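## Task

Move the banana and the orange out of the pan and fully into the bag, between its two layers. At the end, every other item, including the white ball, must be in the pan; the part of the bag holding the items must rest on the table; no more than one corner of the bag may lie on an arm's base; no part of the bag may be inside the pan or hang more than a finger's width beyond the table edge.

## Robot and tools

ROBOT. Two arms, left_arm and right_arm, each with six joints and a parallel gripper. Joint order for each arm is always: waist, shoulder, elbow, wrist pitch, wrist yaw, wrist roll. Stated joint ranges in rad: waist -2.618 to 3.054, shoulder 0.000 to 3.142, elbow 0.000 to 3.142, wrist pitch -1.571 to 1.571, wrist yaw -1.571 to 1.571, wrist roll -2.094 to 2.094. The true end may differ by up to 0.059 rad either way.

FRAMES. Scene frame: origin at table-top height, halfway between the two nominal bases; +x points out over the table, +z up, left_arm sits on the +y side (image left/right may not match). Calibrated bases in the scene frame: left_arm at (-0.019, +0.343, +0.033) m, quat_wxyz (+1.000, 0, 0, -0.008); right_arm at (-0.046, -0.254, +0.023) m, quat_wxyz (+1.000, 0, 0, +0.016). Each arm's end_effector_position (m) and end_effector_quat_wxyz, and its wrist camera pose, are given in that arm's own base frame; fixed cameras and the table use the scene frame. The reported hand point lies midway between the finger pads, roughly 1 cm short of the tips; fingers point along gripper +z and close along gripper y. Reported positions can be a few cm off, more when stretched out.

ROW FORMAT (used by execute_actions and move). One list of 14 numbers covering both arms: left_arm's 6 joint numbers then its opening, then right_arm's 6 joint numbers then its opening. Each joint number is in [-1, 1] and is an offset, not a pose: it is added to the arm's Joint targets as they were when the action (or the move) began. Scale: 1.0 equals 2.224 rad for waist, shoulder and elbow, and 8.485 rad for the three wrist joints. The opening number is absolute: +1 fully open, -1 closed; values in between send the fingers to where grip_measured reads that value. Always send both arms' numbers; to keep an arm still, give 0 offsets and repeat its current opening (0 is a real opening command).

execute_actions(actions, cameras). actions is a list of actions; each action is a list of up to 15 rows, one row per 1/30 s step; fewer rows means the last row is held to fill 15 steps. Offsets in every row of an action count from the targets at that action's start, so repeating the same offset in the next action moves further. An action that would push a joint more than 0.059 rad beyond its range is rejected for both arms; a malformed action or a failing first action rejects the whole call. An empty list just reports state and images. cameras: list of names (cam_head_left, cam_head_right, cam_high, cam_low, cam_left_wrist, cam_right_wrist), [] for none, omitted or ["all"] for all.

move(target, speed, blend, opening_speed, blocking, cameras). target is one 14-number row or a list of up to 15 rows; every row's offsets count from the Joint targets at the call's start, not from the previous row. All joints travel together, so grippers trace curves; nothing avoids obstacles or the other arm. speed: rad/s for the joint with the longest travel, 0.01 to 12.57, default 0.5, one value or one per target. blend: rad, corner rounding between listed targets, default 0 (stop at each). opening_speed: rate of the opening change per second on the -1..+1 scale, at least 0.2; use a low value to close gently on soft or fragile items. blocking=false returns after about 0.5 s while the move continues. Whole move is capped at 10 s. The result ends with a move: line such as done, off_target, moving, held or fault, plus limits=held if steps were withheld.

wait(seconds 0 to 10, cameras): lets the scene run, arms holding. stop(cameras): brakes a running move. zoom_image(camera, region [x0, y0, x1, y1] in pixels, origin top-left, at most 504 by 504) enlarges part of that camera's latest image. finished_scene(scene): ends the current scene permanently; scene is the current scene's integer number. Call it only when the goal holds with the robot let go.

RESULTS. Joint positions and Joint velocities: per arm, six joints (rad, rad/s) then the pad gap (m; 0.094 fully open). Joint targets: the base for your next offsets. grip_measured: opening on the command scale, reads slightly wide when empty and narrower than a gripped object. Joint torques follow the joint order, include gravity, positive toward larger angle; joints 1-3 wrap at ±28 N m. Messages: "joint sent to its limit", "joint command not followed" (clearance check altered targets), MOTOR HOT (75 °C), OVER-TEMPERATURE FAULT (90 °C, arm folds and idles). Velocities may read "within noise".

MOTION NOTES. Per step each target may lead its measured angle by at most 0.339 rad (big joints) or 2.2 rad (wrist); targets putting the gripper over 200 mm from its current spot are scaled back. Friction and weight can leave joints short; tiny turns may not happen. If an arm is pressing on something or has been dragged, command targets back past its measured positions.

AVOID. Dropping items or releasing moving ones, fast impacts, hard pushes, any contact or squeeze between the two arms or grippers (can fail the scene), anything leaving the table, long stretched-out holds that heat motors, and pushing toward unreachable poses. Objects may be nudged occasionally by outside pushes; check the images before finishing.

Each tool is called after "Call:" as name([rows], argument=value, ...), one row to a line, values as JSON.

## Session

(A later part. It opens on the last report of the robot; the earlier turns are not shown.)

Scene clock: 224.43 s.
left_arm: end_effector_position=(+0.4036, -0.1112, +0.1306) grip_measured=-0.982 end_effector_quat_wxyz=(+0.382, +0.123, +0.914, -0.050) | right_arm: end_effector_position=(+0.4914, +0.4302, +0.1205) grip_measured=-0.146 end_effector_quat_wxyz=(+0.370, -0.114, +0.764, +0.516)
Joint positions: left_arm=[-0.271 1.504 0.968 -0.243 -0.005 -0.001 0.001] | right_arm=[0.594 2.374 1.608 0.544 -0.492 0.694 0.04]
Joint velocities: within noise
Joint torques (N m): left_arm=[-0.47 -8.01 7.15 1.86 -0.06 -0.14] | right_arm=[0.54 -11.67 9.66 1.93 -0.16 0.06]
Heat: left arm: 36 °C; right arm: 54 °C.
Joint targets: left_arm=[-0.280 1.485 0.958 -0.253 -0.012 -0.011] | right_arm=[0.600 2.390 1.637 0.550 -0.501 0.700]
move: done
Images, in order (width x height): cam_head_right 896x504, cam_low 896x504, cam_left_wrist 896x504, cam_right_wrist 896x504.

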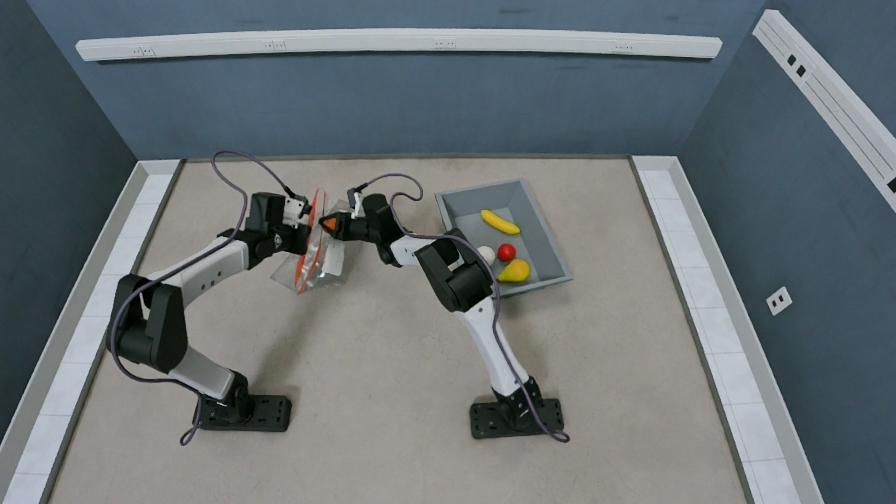

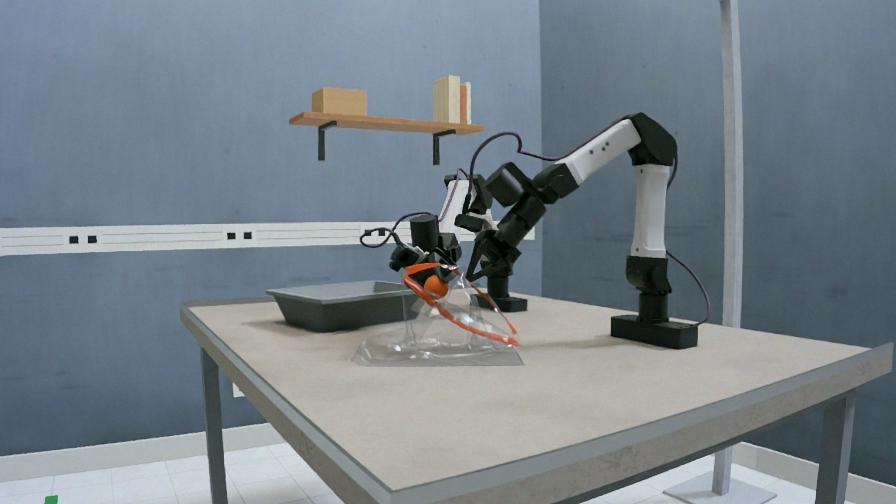

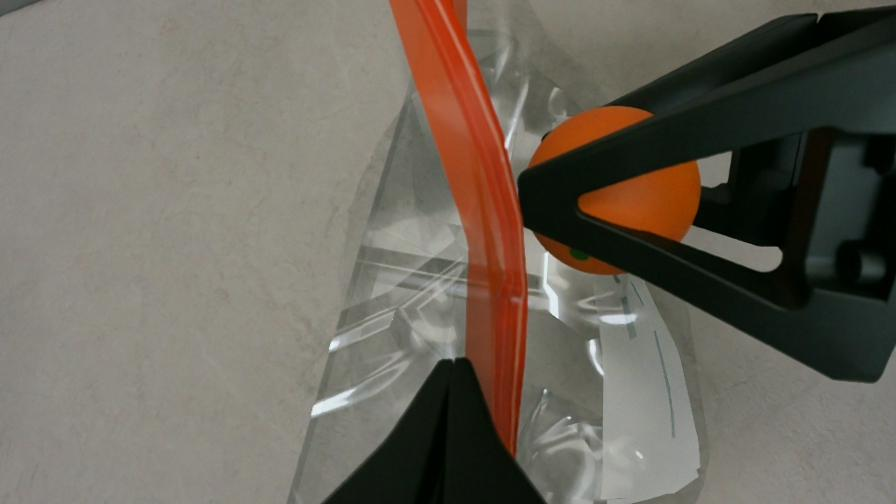

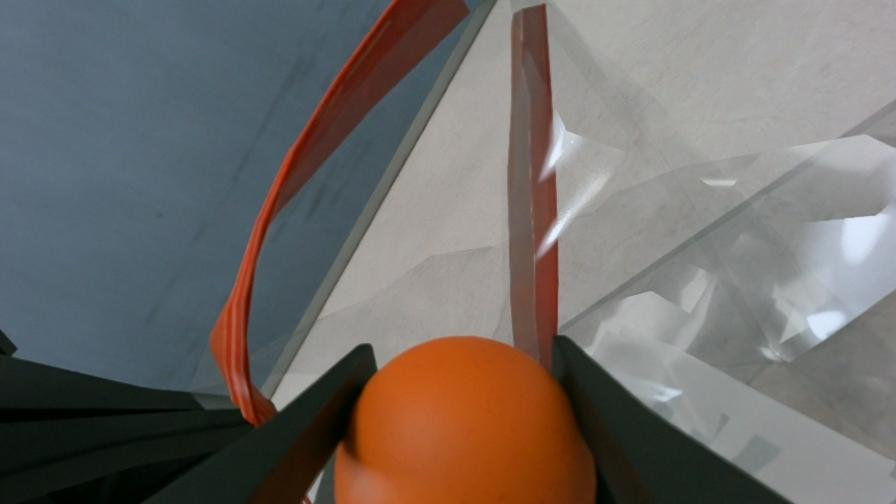

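Call:
move([
  [0,-0.0045,0.0166,-0.0044,0,0,-1,0,0,0,0,0,-0.0943,-0.15],
  [0,-0.0045,0.0166,-0.0044,0,0,-1,0.0166,0.0877,0.1452,-0.0183,0,-0.0943,-0.15],
], speed=0.3, cameras=["cam_left_wrist","cam_low","cam_right_wrist","cam_head_right"])

Call:
zoom_image(camera="cam_low", region=[340, 220, 540, 380])

Scene clock: 229.33 s.
left_arm: end_effector_position=(+0.3976, -0.1096, +0.1266) grip_measured=-0.982 end_effector_quat_wxyz=(+0.369, +0.124, +0.920, -0.048) | right_arm: end_effector_position=(+0.5117, +0.4739, +0.1024) grip_measured=-0.146 end_effector_quat_wxyz=(+0.522, -0.411, +0.664, +0.344)
Joint positions: left_arm=[-0.271 1.499 0.968 -0.278 -0.005 -0.001 0.001] | right_arm=[0.63 2.569 1.929 0.39 -0.492 -0.093 0.04]
Joint velocities: within noise
Joint torques (N m): left_arm=[-0.47 -8.27 10.74 1.79 -0.06 -0.13] | right_arm=[0.65 -13.07 10.09 1.95 -0.18 -0.05]
Heat: left arm: 36 °C; right arm: 54 °C.
Joint targets: left_arm=[-0.280 1.475 0.995 -0.291 -0.012 -0.011] | right_arm=[0.637 2.585 1.960 0.395 -0.501 -0.100]
move: done
Images, in order (width x height): cam_head_right 896x504, cam_low 896x504, cam_left_wrist 896x504, cam_right_wrist 896x504.

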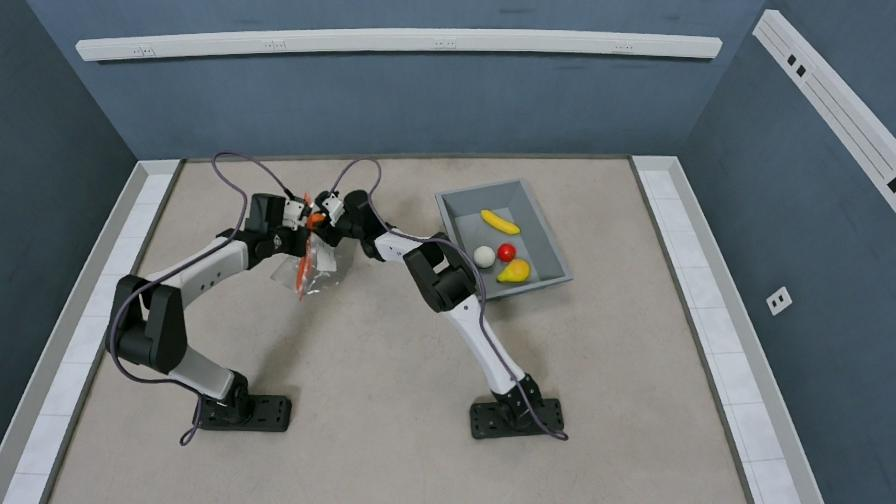

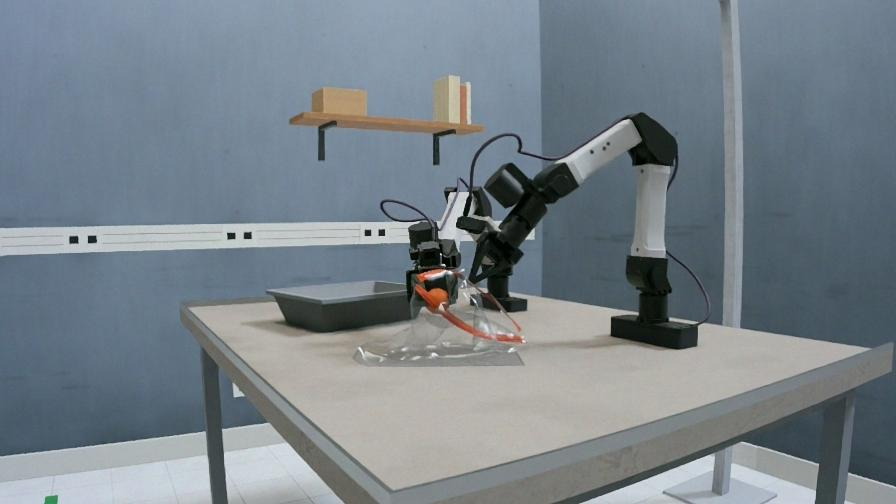

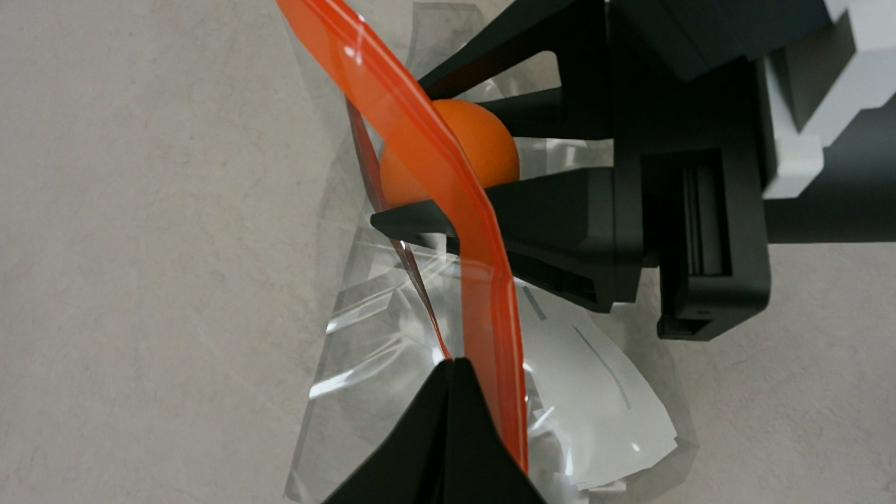

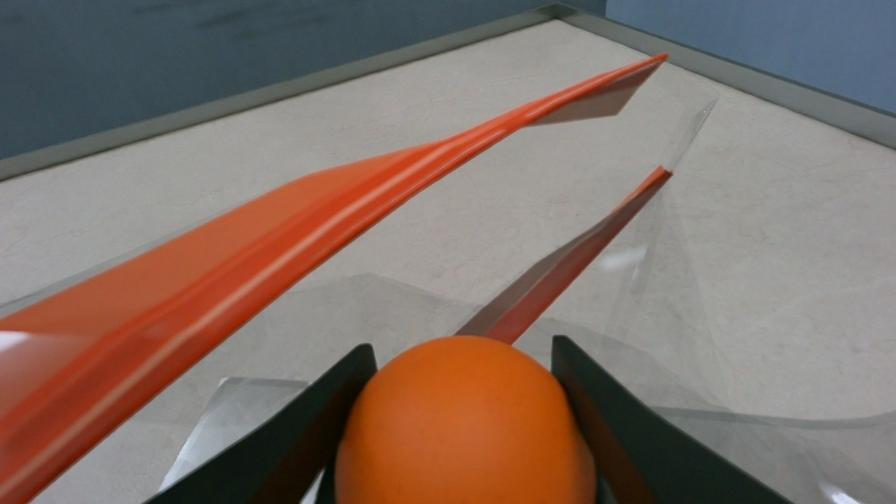

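Scaled by 2.520 from the camera's 896x504 image, which has a finer 1280x720 frame.

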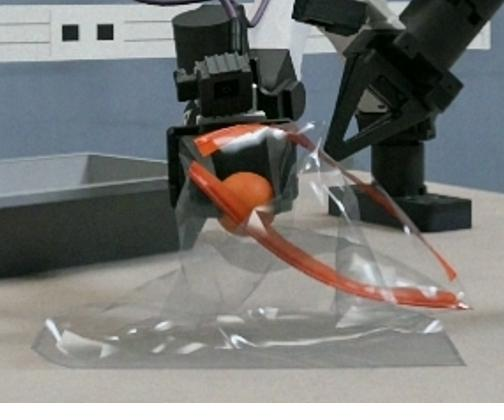

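Call:
move([
  [0,0,0,0,0,0,-1,-0.0166,-0.075,-0.1252,0.0183,0,0,-0.15],
  [0,0,0,0,0,0,-1,-0.0396,-0.1584,-0.2779,0.0324,0,0,-0.15],
  [0,0.0452,-0.0675,0.029,0,0,-1,-0.0396,-0.1584,-0.2779,0.0324,0,0,-0.15],
], speed=0.4, cameras=["cam_left_wrist","cam_low","cam_right_wrist","cam_head_right"])

Call:
zoom_image(camera="cam_low", region=[340, 220, 540, 380])

Scene clock: 233.33 s.
left_arm: end_effector_position=(+0.4051, -0.1117, +0.0921) grip_measured=-0.982 end_effector_quat_wxyz=(+0.388, +0.123, +0.912, -0.051) | right_arm: end_effector_position=(+0.4691, +0.3854, +0.0821) grip_measured=-0.146 end_effector_quat_wxyz=(+0.516, -0.385, +0.694, +0.322)
Joint positions: left_arm=[-0.271 1.565 0.853 -0.054 -0.005 -0.001 0.001] | right_arm=[0.554 2.291 1.345 0.647 -0.492 -0.093 0.04]
Joint velocities: within noise
Joint torques (N m): left_arm=[-0.44 -5.96 6.98 2.13 -0.06 -0.13] | right_arm=[-0.43 -17.05 5.93 2.1 -0.19 -0.04]
Heat: left arm: 36 °C; right arm: 56 °C.
Joint targets: left_arm=[-0.280 1.575 0.845 -0.045 -0.012 -0.011] | right_arm=[0.549 2.233 1.342 0.670 -0.500 -0.100]
move: off_target (right_arm); right_arm: the shoulder is farthest, 0.058 rad from its target
Images, in order (width x height): cam_head_right 896x504, cam_low 896x504, cam_left_wrist 896x504, cam_right_wrist 896x504.

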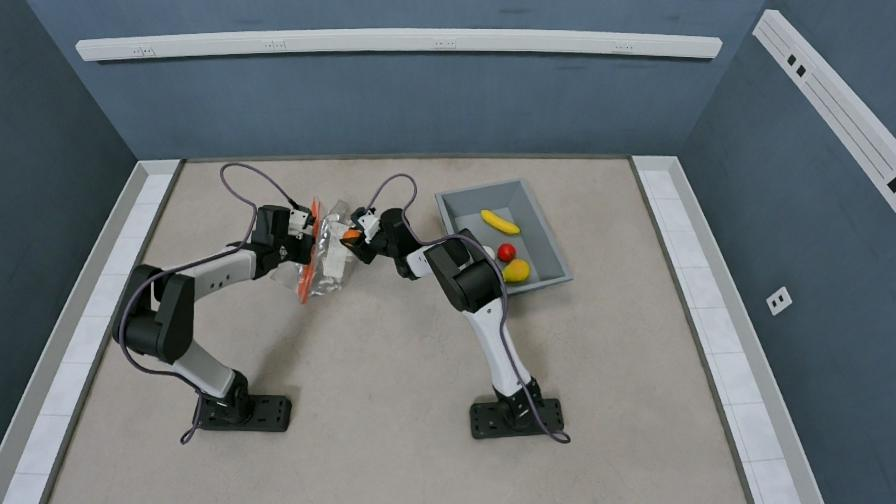

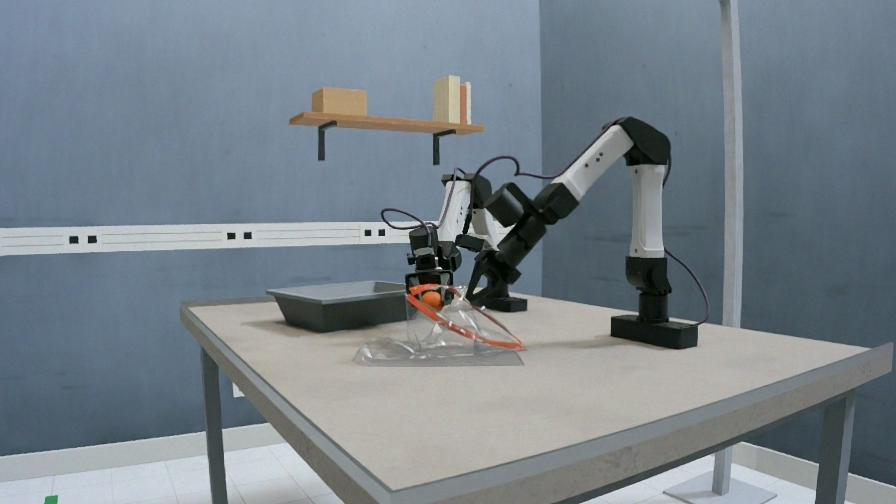

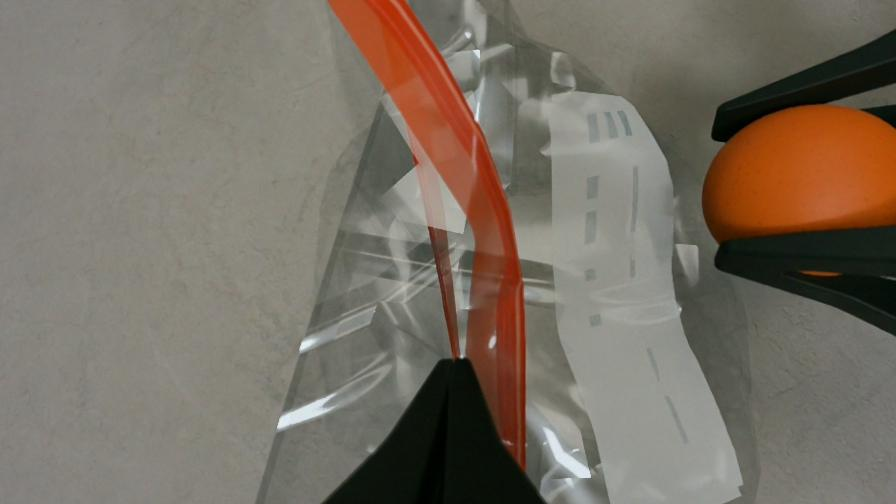

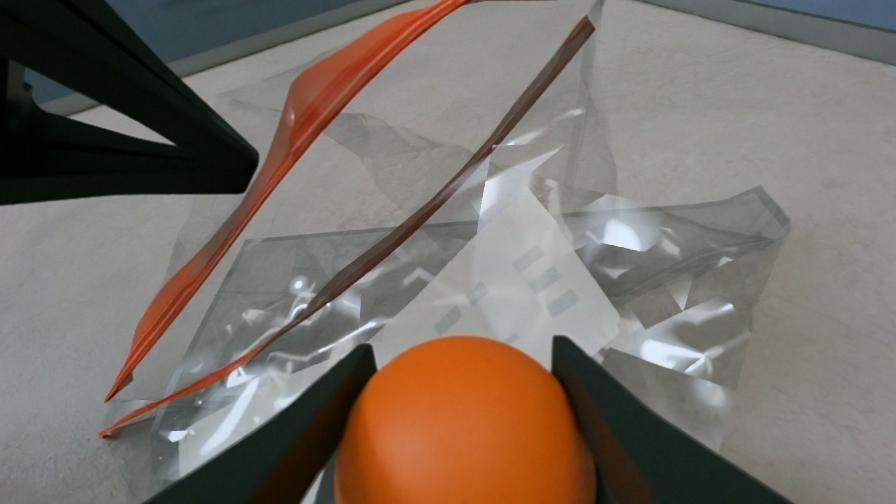

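Scaled by 2.520 from the camera's 896x504 image, which has a finer 1280x720 frame.

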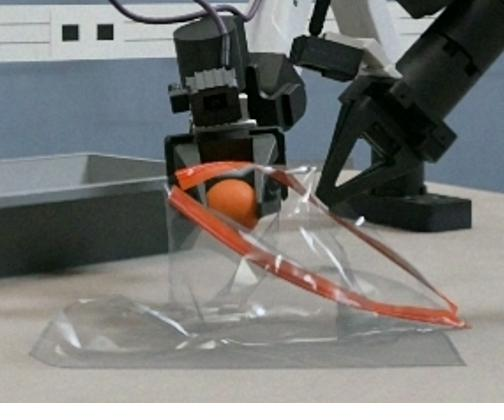

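Call:
move(target=[0,-0.045,0.1416,-0.0521,0,0,-1,-0.0099,0.0144,-0.0468,0.0454,0,0.0118,-0.15], speed=0.4, cameras=["cam_left_wrist","cam_low","cam_right_wrist","cam_head_right"])

Call:
zoom_image(camera="cam_low", region=[340, 220, 540, 380])

Scene clock: 236.17 s.
left_arm: end_effector_position=(+0.4015, -0.1107, +0.1666) grip_measured=-0.982 end_effector_quat_wxyz=(+0.360, +0.125, +0.924, -0.047) | right_arm: end_effector_position=(+0.4700, +0.3716, +0.1255) grip_measured=-0.147 end_effector_quat_wxyz=(+0.611, -0.349, +0.621, +0.344)
Joint positions: left_arm=[-0.271 1.494 1.139 -0.474 -0.005 -0.001 0.001] | right_arm=[0.533 2.291 1.242 1.032 -0.492 -0.008 0.04]
Joint velocities: within noise
Joint torques (N m): left_arm=[-0.49 -8.02 10.35 1.79 -0.06 -0.13] | right_arm=[-0.59 -13.86 5.52 2.11 -0.11 0.14]
Heat: left arm: 37 °C; right arm: 56 °C.
Joint targets: left_arm=[-0.280 1.475 1.160 -0.487 -0.012 -0.011] | right_arm=[0.526 2.265 1.238 1.055 -0.500 0.000]
move: done
Images, in order (width x height): cam_head_right 896x504, cam_low 896x504, cam_left_wrist 896x504, cam_right_wrist 896x504.

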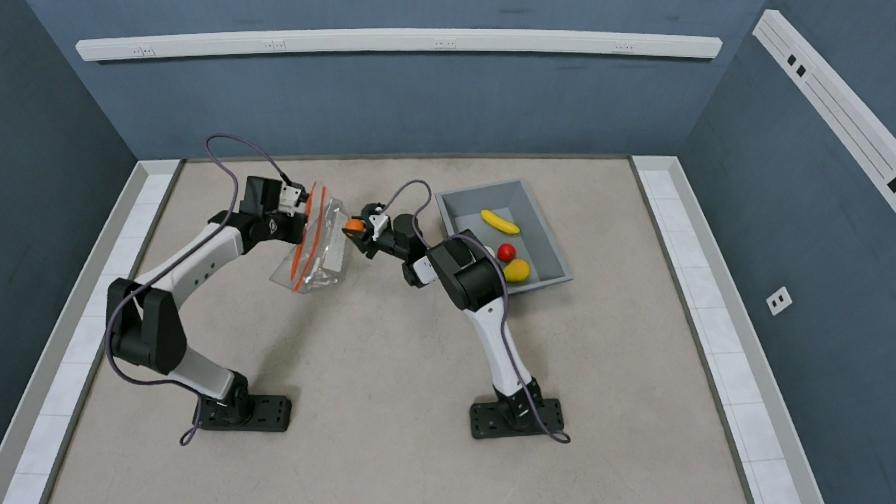

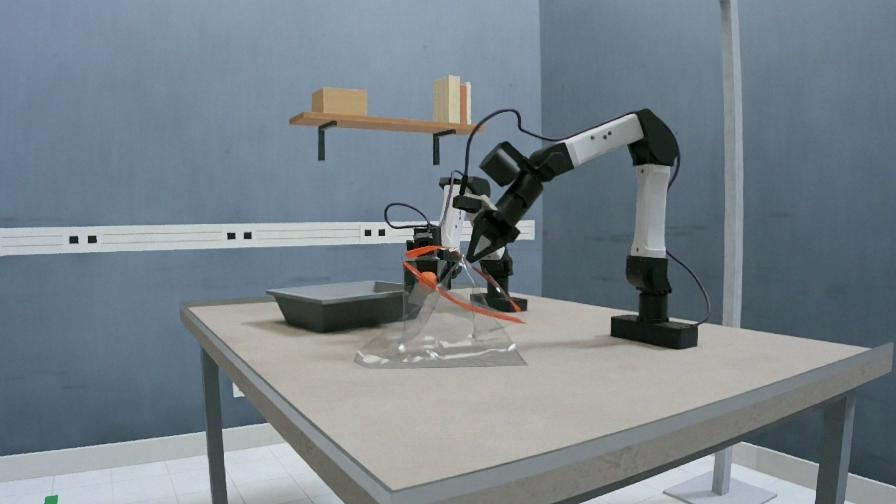

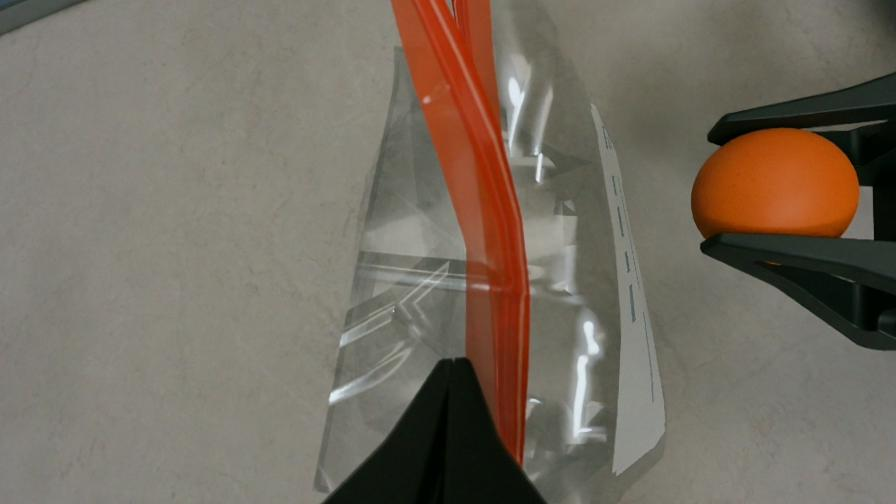

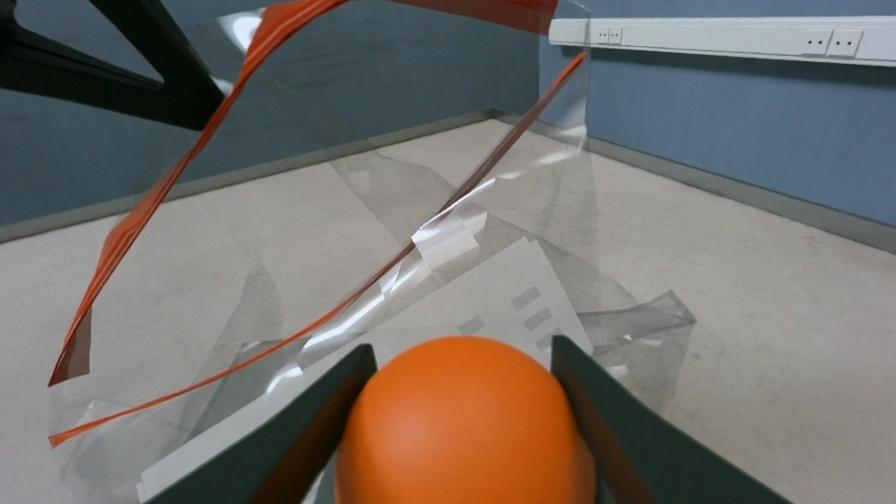

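Scaled by 2.520 from the camera's 896x504 image, which has a finer 1280x720 frame.

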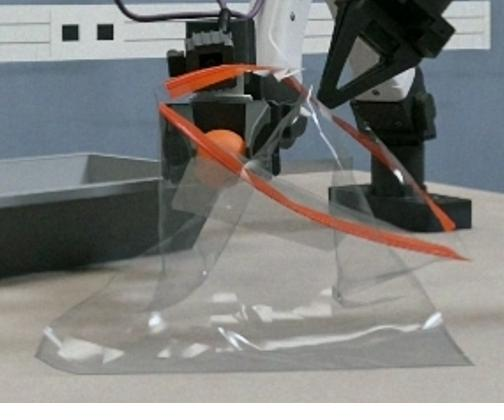

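Call:
move(target=[0,0,0,0,0,0,-1,0.0441,-0.063,-0.1025,0.007,0.0094,0,-0.15], speed=0.4, cameras=["cam_left_wrist","cam_low","cam_right_wrist"])

Call:
zoom_image(camera="cam_low", region=[340, 220, 540, 380])

Scene clock: 238.73 s.
left_arm: end_effector_position=(+0.4014, -0.1106, +0.1665) grip_measured=-0.982 end_effector_quat_wxyz=(+0.359, +0.125, +0.924, -0.047) | right_arm: end_effector_position=(+0.4072, +0.3797, +0.1149) grip_measured=-0.146 end_effector_quat_wxyz=(+0.588, -0.359, +0.634, +0.351)
Joint positions: left_arm=[-0.271 1.494 1.139 -0.475 -0.005 -0.001 0.001] | right_arm=[0.621 2.173 1.013 1.091 -0.431 -0.006 0.04]
Joint velocities: within noise
Joint torques (N m): left_arm=[-0.49 -7.95 10.37 1.76 -0.05 -0.14] | right_arm=[0.43 -14.56 5.07 2.08 0 0.11]
Heat: left arm: 37 °C; right arm: 56 °C.
Joint targets: left_arm=[-0.280 1.475 1.160 -0.486 -0.012 -0.011] | right_arm=[0.625 2.125 1.010 1.114 -0.421 0.000]
move: off_target (right_arm); right_arm: the shoulder is farthest, 0.048 rad from its target
Images, in order (width x height): cam_low 896x504, cam_left_wrist 896x504, cam_right_wrist 896x504.

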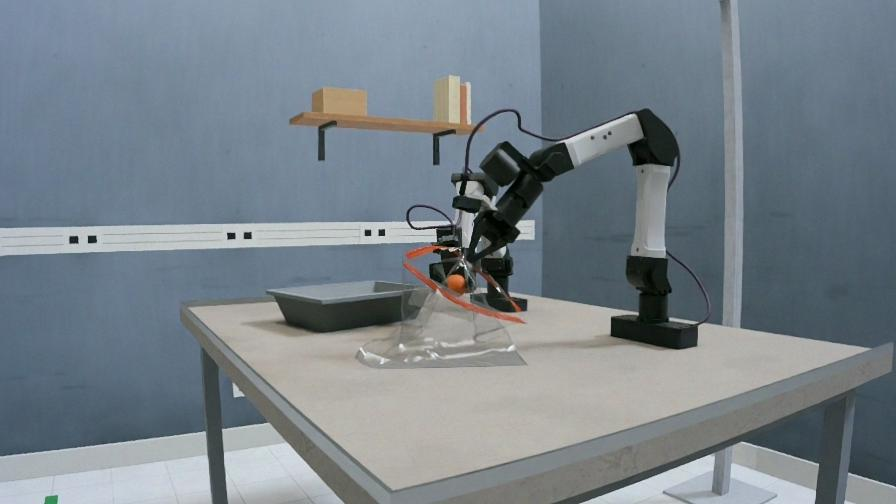

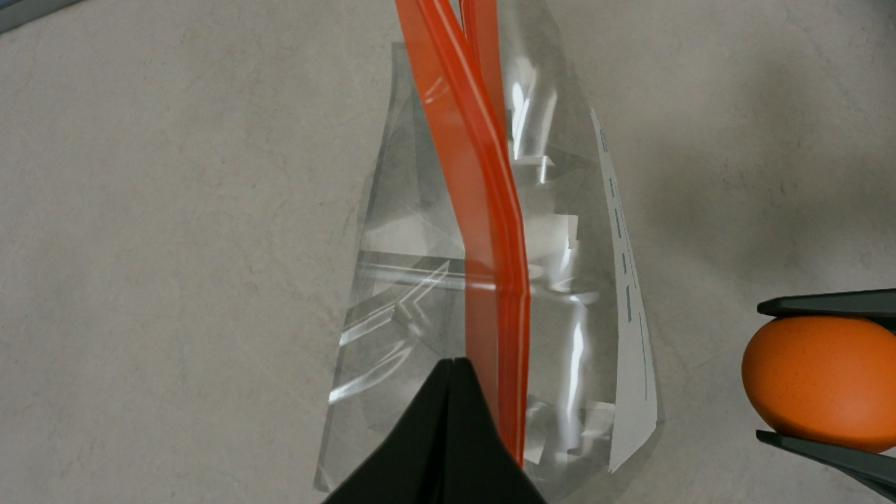

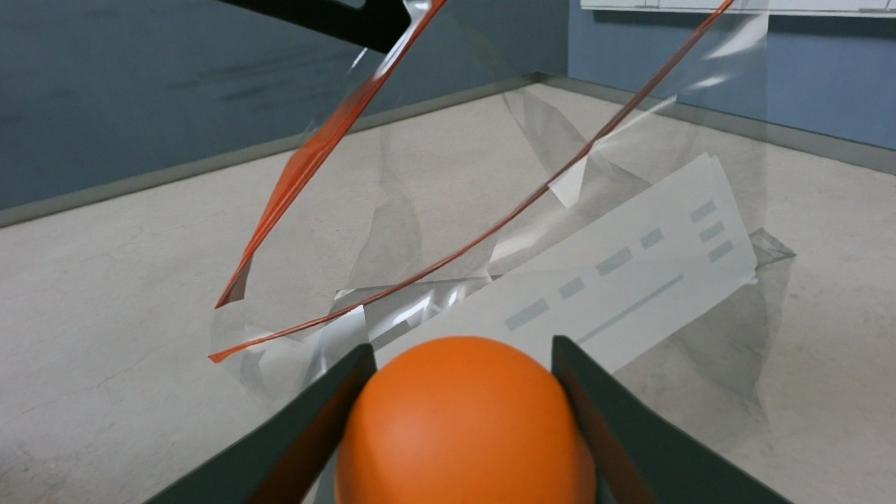

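Scaled by 2.520 from the camera's 896x504 image, which has a finer 1280x720 frame.

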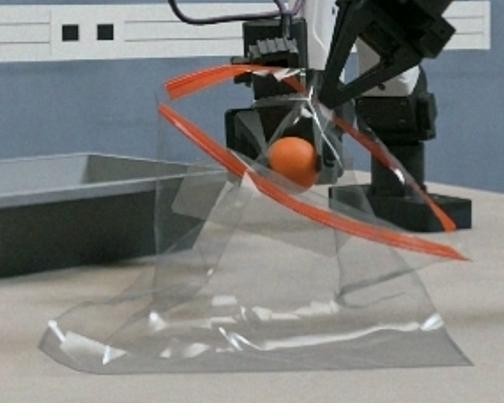

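Call:
move([
  [0,0,0.035,-0.0092,0,0,-1,0.009,-0.0315,0,0,0,0,-0.15],
  [0,0,0.035,-0.0092,0,0,-1,0.0351,0.0917,0.1731,-0.0205,0.0083,0,-0.15],
], speed=0.35, cameras=["cam_left_wrist","cam_low","cam_right_wrist"])

Call:
zoom_image(camera="cam_low", region=[340, 220, 540, 380])

Scene clock: 241.20 s.
left_arm: end_effector_position=(+0.4030, -0.1111, +0.1866) grip_measured=-0.982 end_effector_quat_wxyz=(+0.360, +0.125, +0.924, -0.047) | right_arm: end_effector_position=(+0.4405, +0.4478, +0.1399) grip_measured=-0.149 end_effector_quat_wxyz=(+0.607, -0.359, +0.614, +0.354)
Joint positions: left_arm=[-0.271 1.494 1.218 -0.553 -0.005 -0.001 0.001] | right_arm=[0.697 2.316 1.366 0.935 -0.36 -0.006 0.04]
Joint velocities: left_arm=[within noise] | right_arm=[0.002 0.007 0.007 0.037 0.007 0.037 0.011]
Joint torques (N m): left_arm=[-0.46 -8.06 10.26 1.77 -0.06 -0.14] | right_arm=[0.61 -11.03 8.99 1.99 0.05 0.11]
Heat: left arm: 38 °C; right arm: 56 °C.
Joint targets: left_arm=[-0.280 1.475 1.238 -0.565 -0.012 -0.011] | right_arm=[0.703 2.329 1.395 0.940 -0.350 0.000]
move: done
Images, in order (width x height): cam_low 896x504, cam_left_wrist 896x504, cam_right_wrist 896x504.

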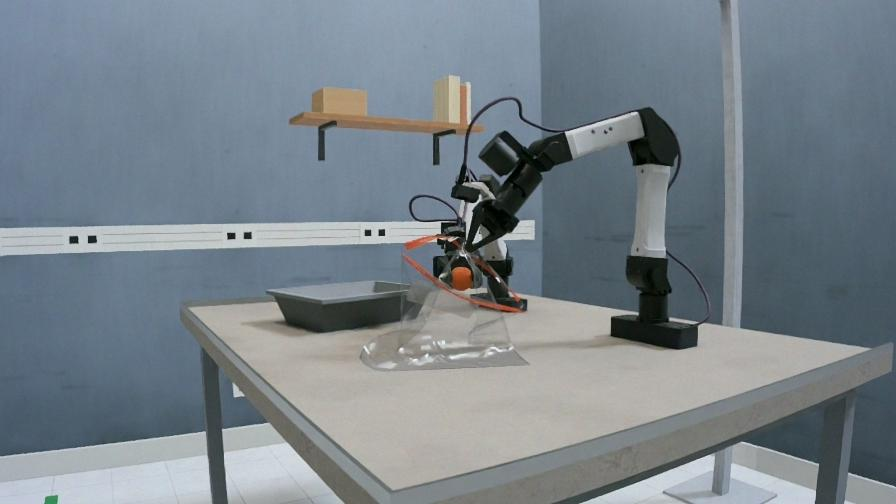

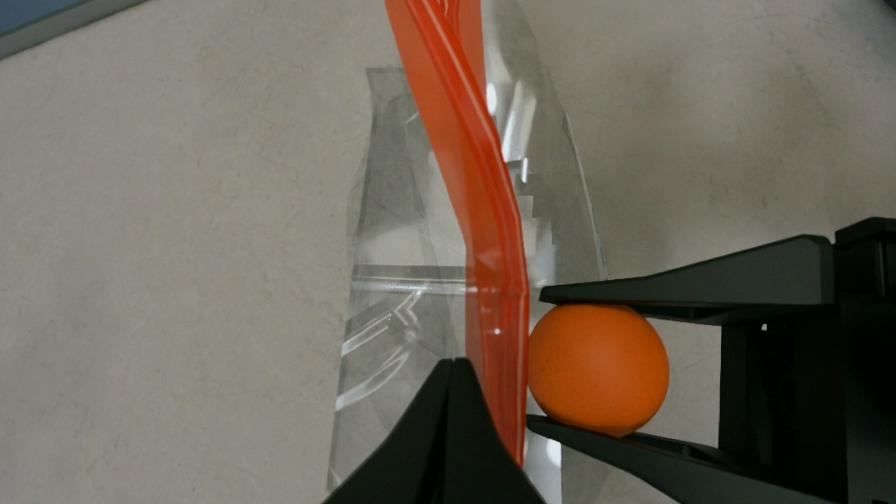

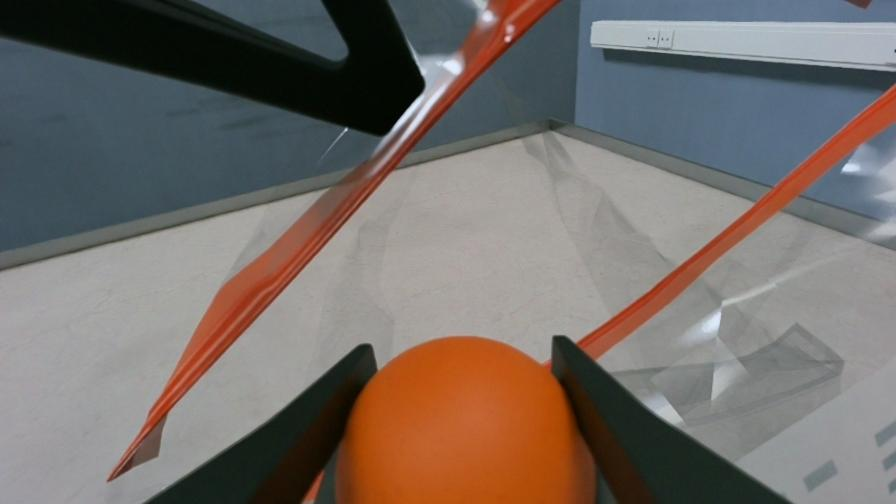

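Scaled by 2.520 from the camera's 896x504 image, which has a finer 1280x720 frame.

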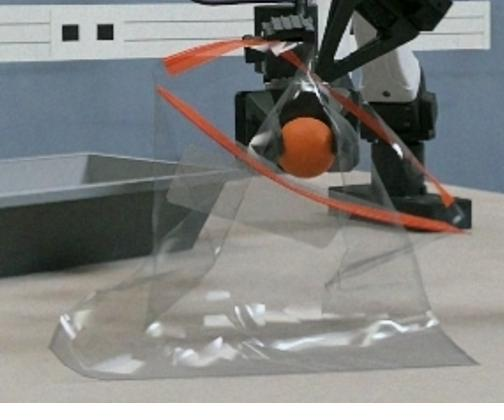

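Call:
move(target=[0,0,0.0854,-0.0224,0,0,-1,0,-0.0405,0,0,0,0,-0.15], speed=0.25, cameras=["cam_left_wrist","cam_low","cam_right_wrist","cam_head_right"])

Call:
zoom_image(camera="cam_low", region=[340, 200, 540, 380])

Scene clock: 243.57 s.
left_arm: end_effector_position=(+0.3998, -0.1102, +0.2331) grip_measured=-0.982 end_effector_quat_wxyz=(+0.358, +0.125, +0.924, -0.047) | right_arm: end_effector_position=(+0.4400, +0.4473, +0.1525) grip_measured=-0.147 end_effector_quat_wxyz=(+0.613, -0.358, +0.608, +0.355)
Joint positions: left_arm=[-0.271 1.494 1.405 -0.743 -0.005 -0.001 0.001] | right_arm=[0.697 2.293 1.366 0.931 -0.359 -0.006 0.04]
Joint velocities: within noise
Joint torques (N m): left_arm=[-0.44 -7.98 10.43 1.79 -0.07 -0.14] | right_arm=[0.58 -16.84 9.06 2 0.06 0.11]
Heat: left arm: 38 °C; right arm: 57 °C.
Joint targets: left_arm=[-0.280 1.475 1.428 -0.755 -0.012 -0.011] | right_arm=[0.703 2.239 1.395 0.941 -0.350 0.000]
move: off_target (right_arm); right_arm: the shoulder is farthest, 0.054 rad from its target
Images, in order (width x height): cam_head_right 896x504, cam_low 896x504, cam_left_wrist 896x504, cam_right_wrist 896x504.

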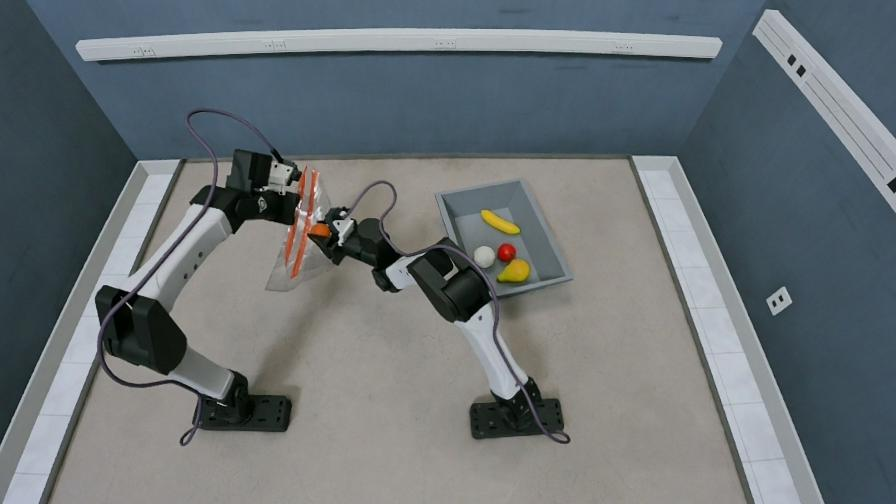

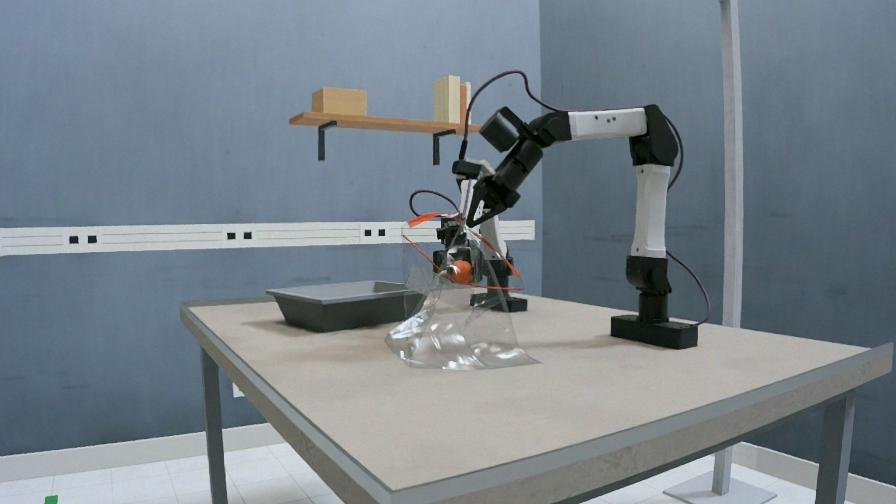

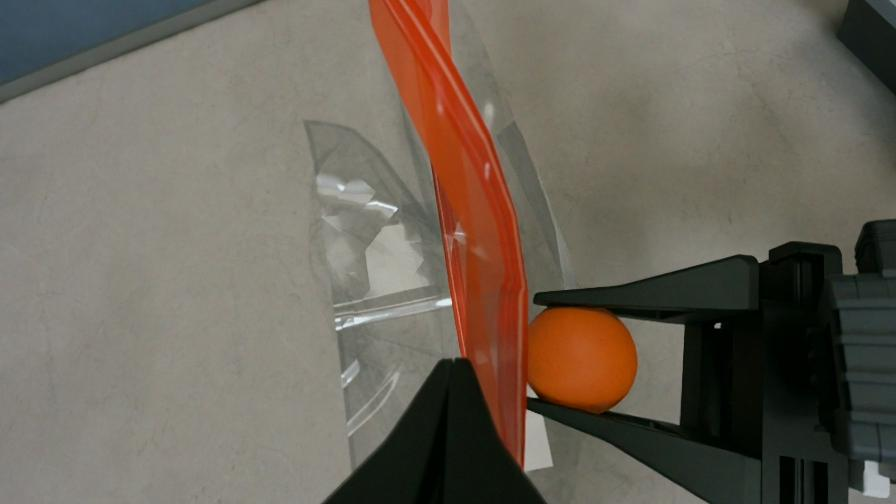

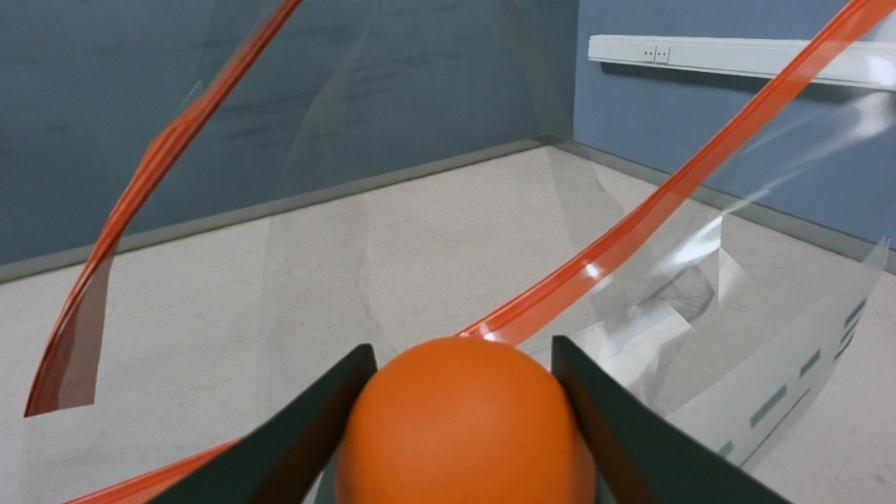

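Scaled by 2.520 from the camera's 896x504 image, which has a finer 1280x720 frame.

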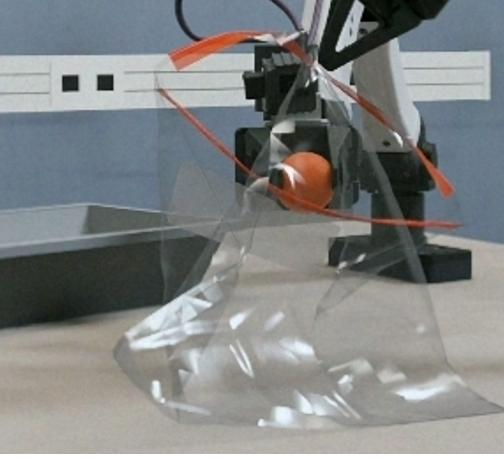

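Call:
move([
  [0,0,0,0,0,0,-1,0,-0.018,0,0,0,0,-0.15],
  [0,0,0,0,0,0,-1,0.0102,0.0679,0.0995,-0.019,0.0059,0,-0.15],
], speed=0.25, cameras=["cam_left_wrist","cam_low","cam_right_wrist","cam_head_right"])

Call:
zoom_image(camera="cam_low", region=[340, 200, 540, 380])

Scene clock: 245.80 s.
left_arm: end_effector_position=(+0.3997, -0.1102, +0.2330) grip_measured=-0.982 end_effector_quat_wxyz=(+0.358, +0.125, +0.924, -0.047) | right_arm: end_effector_position=(+0.4647, +0.4762, +0.1606) grip_measured=-0.149 end_effector_quat_wxyz=(+0.611, -0.351, +0.620, +0.345)
Joint positions: left_arm=[-0.271 1.494 1.405 -0.744 -0.005 -0.001 0.001] | right_arm=[0.719 2.377 1.587 0.774 -0.31 -0.006 0.04]
Joint velocities: left_arm=[within noise] | right_arm=[-0.002 -0.002 -0.007 0.007 -0.095 -0.022 0.012]
Joint torques (N m): left_arm=[-0.47 -7.98 10.43 1.77 -0.07 -0.14] | right_arm=[0.61 -11.95 9.59 1.93 0.09 0.11]
Heat: left arm: 38 °C; right arm: 58 °C.
Joint targets: left_arm=[-0.280 1.475 1.428 -0.755 -0.012 -0.011] | right_arm=[0.725 2.390 1.616 0.779 -0.300 0.000]
move: done
Images, in order (width x height): cam_head_right 896x504, cam_low 896x504, cam_left_wrist 896x504, cam_right_wrist 896x504.

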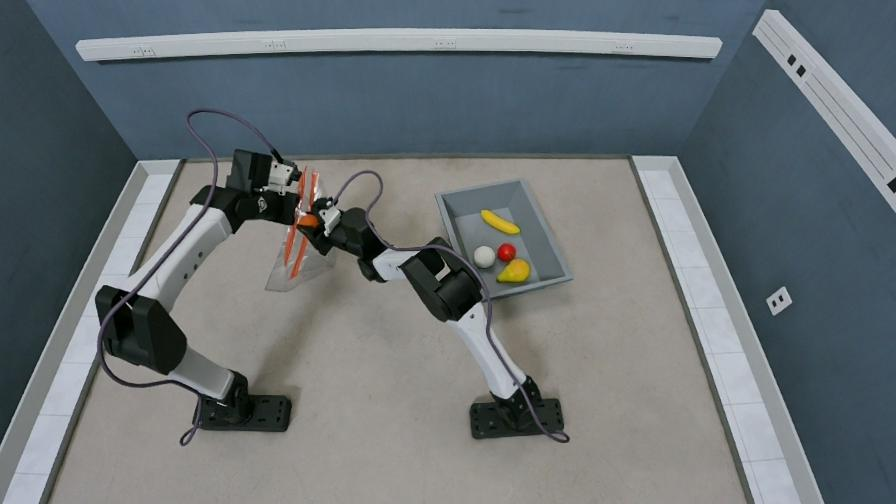

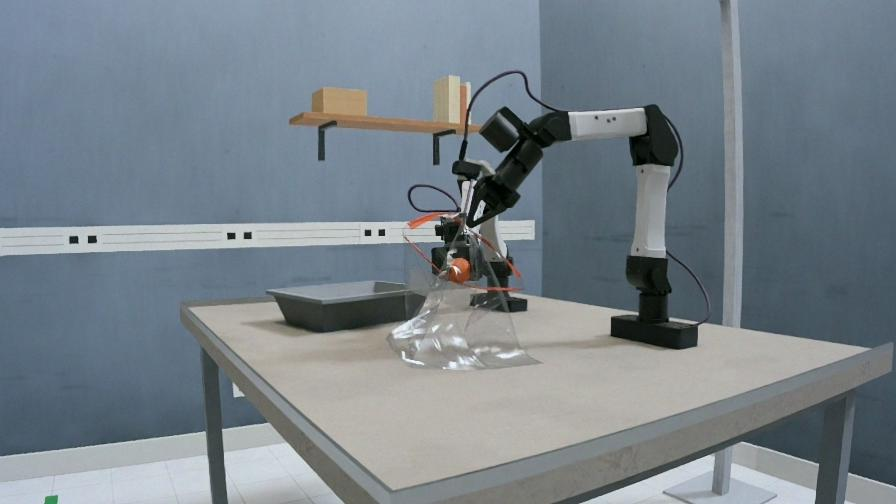

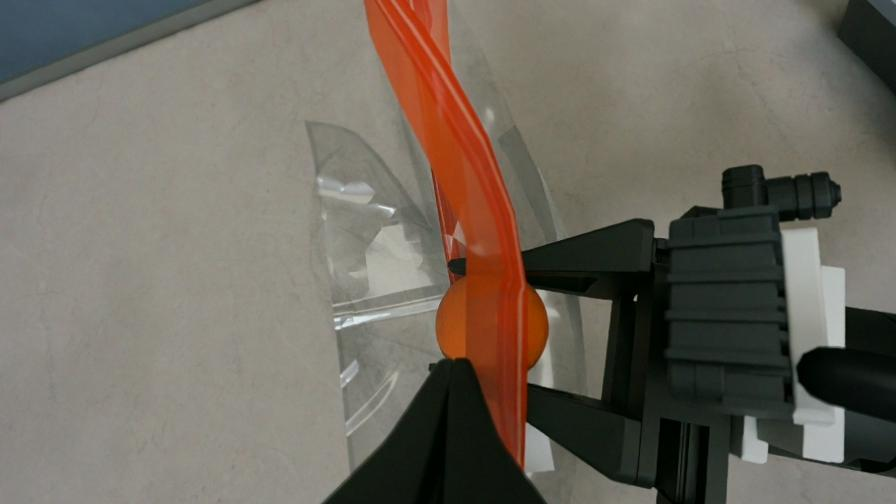

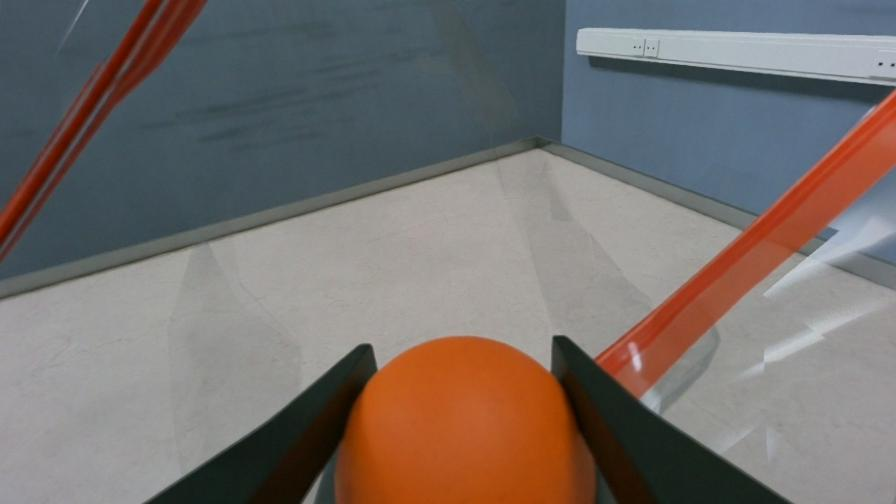

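Scaled by 2.520 from the camera's 896x504 image, which has a finer 1280x720 frame.

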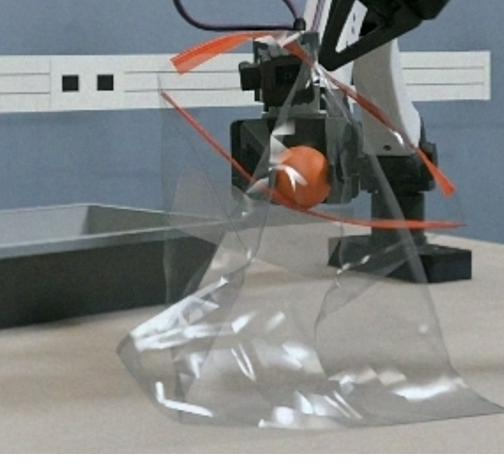

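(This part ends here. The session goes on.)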